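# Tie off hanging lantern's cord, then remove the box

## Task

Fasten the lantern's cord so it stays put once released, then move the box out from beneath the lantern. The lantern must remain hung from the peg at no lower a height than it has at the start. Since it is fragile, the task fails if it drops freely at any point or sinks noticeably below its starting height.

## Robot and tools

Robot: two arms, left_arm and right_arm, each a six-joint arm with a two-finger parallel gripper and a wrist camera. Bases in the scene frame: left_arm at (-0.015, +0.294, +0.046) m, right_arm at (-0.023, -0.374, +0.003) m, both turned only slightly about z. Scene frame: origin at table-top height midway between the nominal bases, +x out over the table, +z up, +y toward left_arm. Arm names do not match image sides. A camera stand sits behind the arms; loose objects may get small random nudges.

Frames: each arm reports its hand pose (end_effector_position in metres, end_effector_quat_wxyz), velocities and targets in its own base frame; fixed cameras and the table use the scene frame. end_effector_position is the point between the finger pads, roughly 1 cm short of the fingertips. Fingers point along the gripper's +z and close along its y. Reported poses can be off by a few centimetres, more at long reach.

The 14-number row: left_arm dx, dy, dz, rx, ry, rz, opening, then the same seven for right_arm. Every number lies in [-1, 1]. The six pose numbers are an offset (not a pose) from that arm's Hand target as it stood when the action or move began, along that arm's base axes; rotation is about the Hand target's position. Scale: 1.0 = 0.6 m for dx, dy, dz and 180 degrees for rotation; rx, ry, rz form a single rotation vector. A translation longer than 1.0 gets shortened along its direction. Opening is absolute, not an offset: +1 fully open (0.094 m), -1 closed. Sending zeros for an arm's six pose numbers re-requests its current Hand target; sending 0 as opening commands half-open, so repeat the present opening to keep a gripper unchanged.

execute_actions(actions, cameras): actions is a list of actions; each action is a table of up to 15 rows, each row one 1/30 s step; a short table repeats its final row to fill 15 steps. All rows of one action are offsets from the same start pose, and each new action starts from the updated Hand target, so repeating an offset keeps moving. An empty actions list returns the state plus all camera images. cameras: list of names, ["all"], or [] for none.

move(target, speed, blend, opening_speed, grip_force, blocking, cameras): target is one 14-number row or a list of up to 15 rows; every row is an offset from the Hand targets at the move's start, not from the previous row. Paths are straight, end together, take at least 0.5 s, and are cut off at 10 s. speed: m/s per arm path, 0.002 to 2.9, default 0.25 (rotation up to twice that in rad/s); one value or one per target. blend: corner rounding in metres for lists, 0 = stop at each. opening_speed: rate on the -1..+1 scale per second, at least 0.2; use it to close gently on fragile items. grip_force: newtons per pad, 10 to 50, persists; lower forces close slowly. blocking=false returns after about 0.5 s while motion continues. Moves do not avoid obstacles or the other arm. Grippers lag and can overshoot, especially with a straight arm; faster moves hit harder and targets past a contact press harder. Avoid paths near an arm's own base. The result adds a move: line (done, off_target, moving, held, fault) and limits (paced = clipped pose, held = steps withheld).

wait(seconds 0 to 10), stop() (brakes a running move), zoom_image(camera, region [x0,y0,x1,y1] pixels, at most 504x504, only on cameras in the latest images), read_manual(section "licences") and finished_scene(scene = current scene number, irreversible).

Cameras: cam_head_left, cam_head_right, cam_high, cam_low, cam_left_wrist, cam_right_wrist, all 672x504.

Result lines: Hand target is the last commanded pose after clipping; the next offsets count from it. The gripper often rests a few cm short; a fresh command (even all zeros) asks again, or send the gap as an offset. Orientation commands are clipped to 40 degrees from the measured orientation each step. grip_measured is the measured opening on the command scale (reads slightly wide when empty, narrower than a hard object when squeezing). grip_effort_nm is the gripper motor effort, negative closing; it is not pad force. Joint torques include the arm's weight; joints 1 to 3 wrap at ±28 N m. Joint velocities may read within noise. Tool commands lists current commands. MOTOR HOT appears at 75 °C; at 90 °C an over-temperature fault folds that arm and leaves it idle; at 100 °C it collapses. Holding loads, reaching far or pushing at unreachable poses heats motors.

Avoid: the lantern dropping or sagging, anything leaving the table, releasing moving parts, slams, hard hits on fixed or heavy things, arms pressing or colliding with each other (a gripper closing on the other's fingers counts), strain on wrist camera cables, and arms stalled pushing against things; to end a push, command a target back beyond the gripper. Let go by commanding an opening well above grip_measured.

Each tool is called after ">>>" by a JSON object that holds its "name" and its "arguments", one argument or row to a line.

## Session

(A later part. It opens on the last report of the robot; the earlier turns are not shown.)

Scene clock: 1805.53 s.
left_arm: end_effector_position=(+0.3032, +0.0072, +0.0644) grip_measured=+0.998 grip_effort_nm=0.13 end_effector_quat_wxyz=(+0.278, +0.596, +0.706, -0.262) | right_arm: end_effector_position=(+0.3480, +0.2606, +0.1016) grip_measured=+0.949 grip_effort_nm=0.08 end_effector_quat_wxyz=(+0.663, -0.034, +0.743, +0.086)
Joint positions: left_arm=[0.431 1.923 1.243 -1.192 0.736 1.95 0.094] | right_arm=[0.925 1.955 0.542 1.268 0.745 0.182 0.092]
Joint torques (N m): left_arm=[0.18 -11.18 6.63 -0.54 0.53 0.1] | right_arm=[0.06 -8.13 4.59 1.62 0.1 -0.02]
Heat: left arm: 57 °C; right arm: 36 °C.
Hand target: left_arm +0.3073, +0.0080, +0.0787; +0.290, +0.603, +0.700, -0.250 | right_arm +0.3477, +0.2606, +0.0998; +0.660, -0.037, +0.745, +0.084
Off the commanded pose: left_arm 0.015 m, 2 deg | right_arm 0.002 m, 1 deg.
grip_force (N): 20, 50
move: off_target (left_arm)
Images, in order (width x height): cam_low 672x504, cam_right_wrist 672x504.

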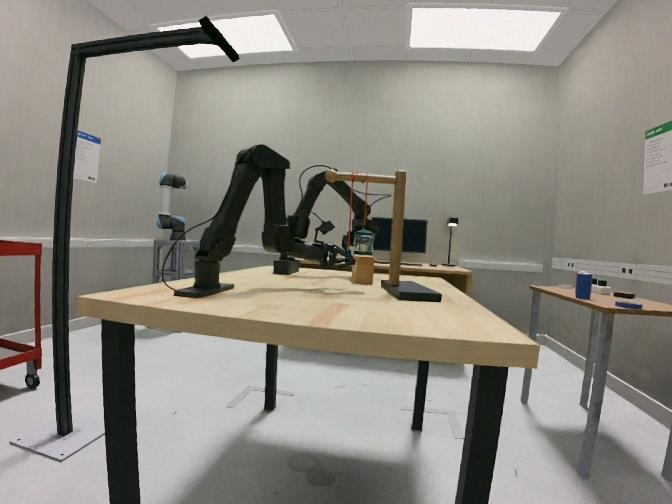

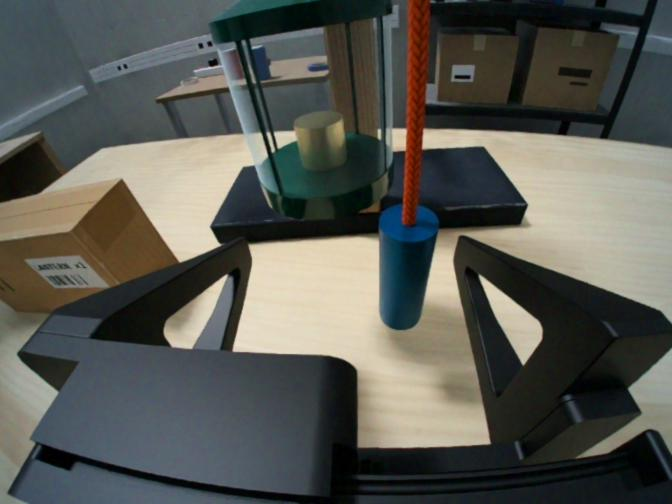

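>>> {"name": "move", "arguments": {
  "target": [0, 0, 0, 0, 0, 0, 1.0, -0.1225, -0.028, 0.0125, 0, 0, 0, 0.95],
  "speed": 0.07,
  "cameras": ["cam_low", "cam_right_wrist", "cam_head_left"]
}}

>>> {"name": "zoom_image", "arguments": {
  "camera": "cam_low",
  "region": [320, 160, 420, 260]
}}

Scene clock: 1841.33 s.
left_arm: end_effector_position=(+0.3032, +0.0072, +0.0644) grip_measured=+0.998 grip_effort_nm=0.14 end_effector_quat_wxyz=(+0.278, +0.596, +0.706, -0.262) | right_arm: end_effector_position=(+0.2765, +0.2470, +0.1048) grip_measured=+0.949 grip_effort_nm=0.08 end_effector_quat_wxyz=(+0.661, -0.041, +0.745, +0.085)
Joint positions: left_arm=[0.431 1.923 1.243 -1.192 0.736 1.95 0.094] | right_arm=[1.129 1.804 0.344 1.268 0.938 0.228 0.092]
Joint torques (N m): left_arm=[0.23 -11.17 6.58 -0.53 0.53 0.09] | right_arm=[0.46 -8.53 3.3 1.47 0.29 0.1]
Heat: left arm: 58 °C; right arm: 36 °C.
Hand target: left_arm +0.3073, +0.0080, +0.0787; +0.290, +0.603, +0.700, -0.250 | right_arm +0.2742, +0.2437, +0.1072; +0.660, -0.037, +0.745, +0.084
Off the commanded pose: left_arm 0.015 m, 2 deg | right_arm 0.005 m, 0 deg.
grip_force (N): 20, 50
move: off_target (left_arm)
Images, in order (width x height): cam_head_left 672x504, cam_low 672x504, cam_right_wrist 672x504.

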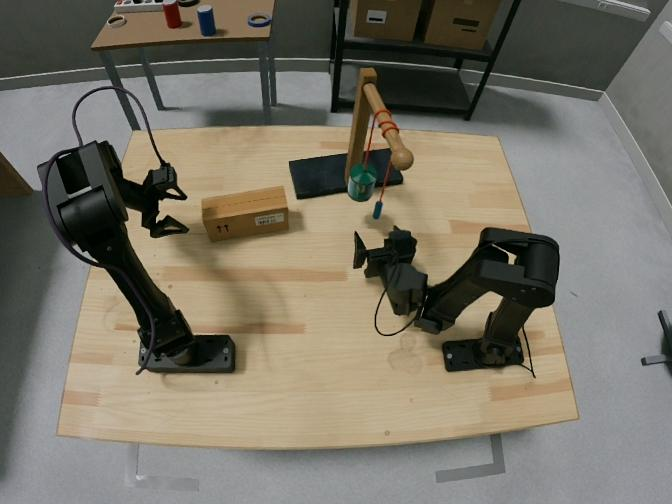

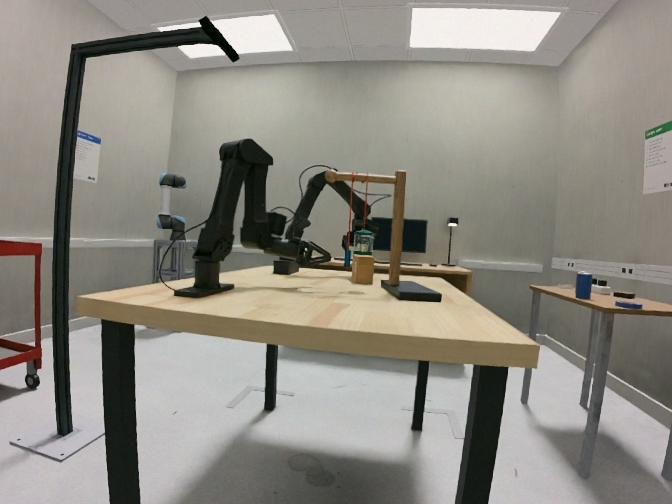

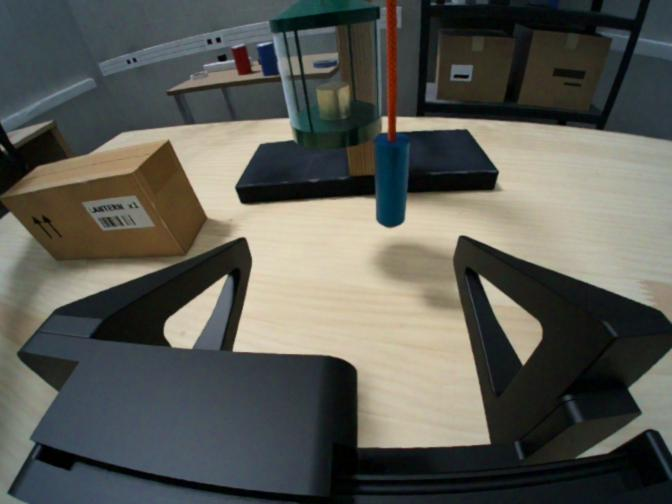

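Scaled by 5.040 from the camera's 672x504 image, which has a finer 960x720 frame.

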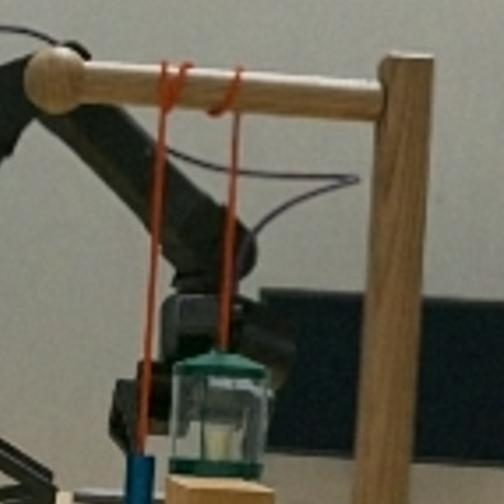

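>>> {"name": "wait", "arguments": {
  "seconds": 2,
  "cameras": ["cam_low", "cam_high"]
}}

>>> {"name": "zoom_image", "arguments": {
  "camera": "cam_low",
  "region": [320, 160, 420, 260]
}}

Scene clock: 1865.57 s.
left_arm: end_effector_position=(+0.3032, +0.0072, +0.0644) grip_measured=+0.998 grip_effort_nm=0.13 end_effector_quat_wxyz=(+0.278, +0.596, +0.706, -0.262) | right_arm: end_effector_position=(+0.2765, +0.2469, +0.1048) grip_measured=+0.949 grip_effort_nm=0.08 end_effector_quat_wxyz=(+0.661, -0.041, +0.745, +0.084)
Joint positions: left_arm=[0.431 1.923 1.243 -1.192 0.736 1.95 0.094] | right_arm=[1.129 1.804 0.344 1.268 0.939 0.228 0.092]
Joint torques (N m): left_arm=[0.21 -11.14 6.63 -0.55 0.53 0.1] | right_arm=[0.44 -8.51 3.34 1.45 0.28 0.08]
Heat: left arm: 58 °C; right arm: 35 °C.
Hand target: left_arm +0.3073, +0.0080, +0.0787; +0.290, +0.603, +0.700, -0.250 | right_arm +0.2742, +0.2437, +0.1072; +0.660, -0.037, +0.745, +0.084
Tool commands: left_gripper/opening=+1.0 right_gripper/opening=+0.95
Off the commanded pose: left_arm 0.015 m, 2 deg | right_arm 0.005 m, 0 deg.
grip_force (N): 20, 50
wait: 2.00 s; at rest from the start
Images, in order (width x height): cam_high 672x504, cam_low 672x504.

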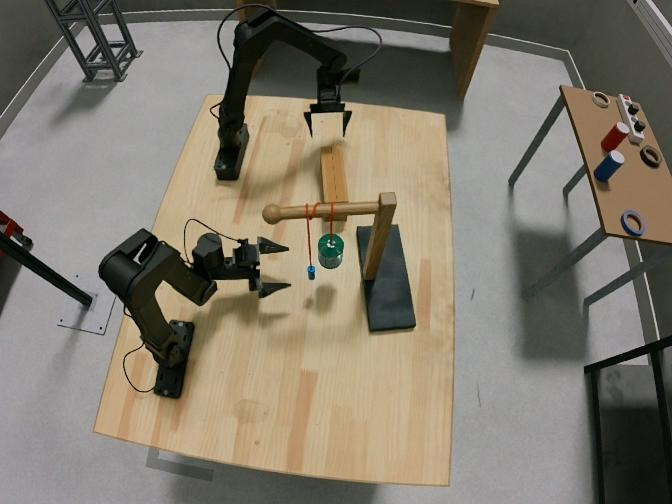

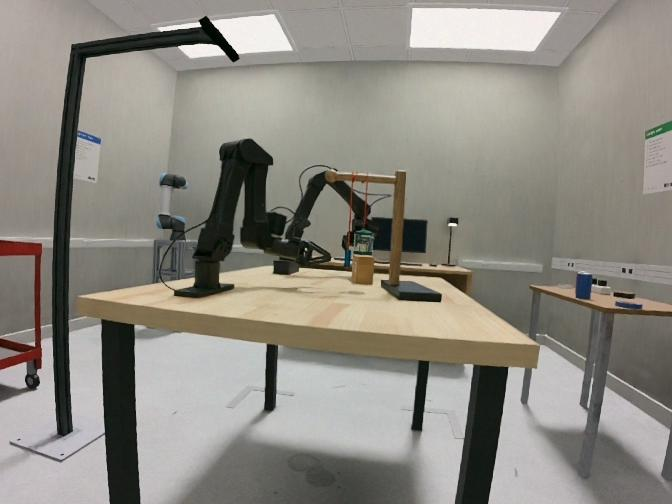

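Scaled by 5.040 from the camera's 672x504 image, which has a finer 960x720 frame.

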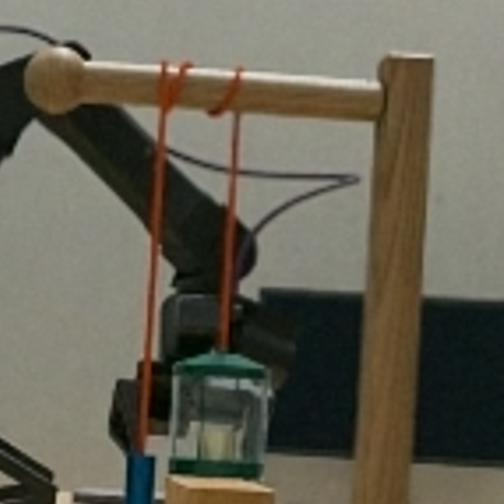

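>>> {"name": "finished_scene", "arguments": {
  "scene": 2
}}

The scene is finished: the task was done.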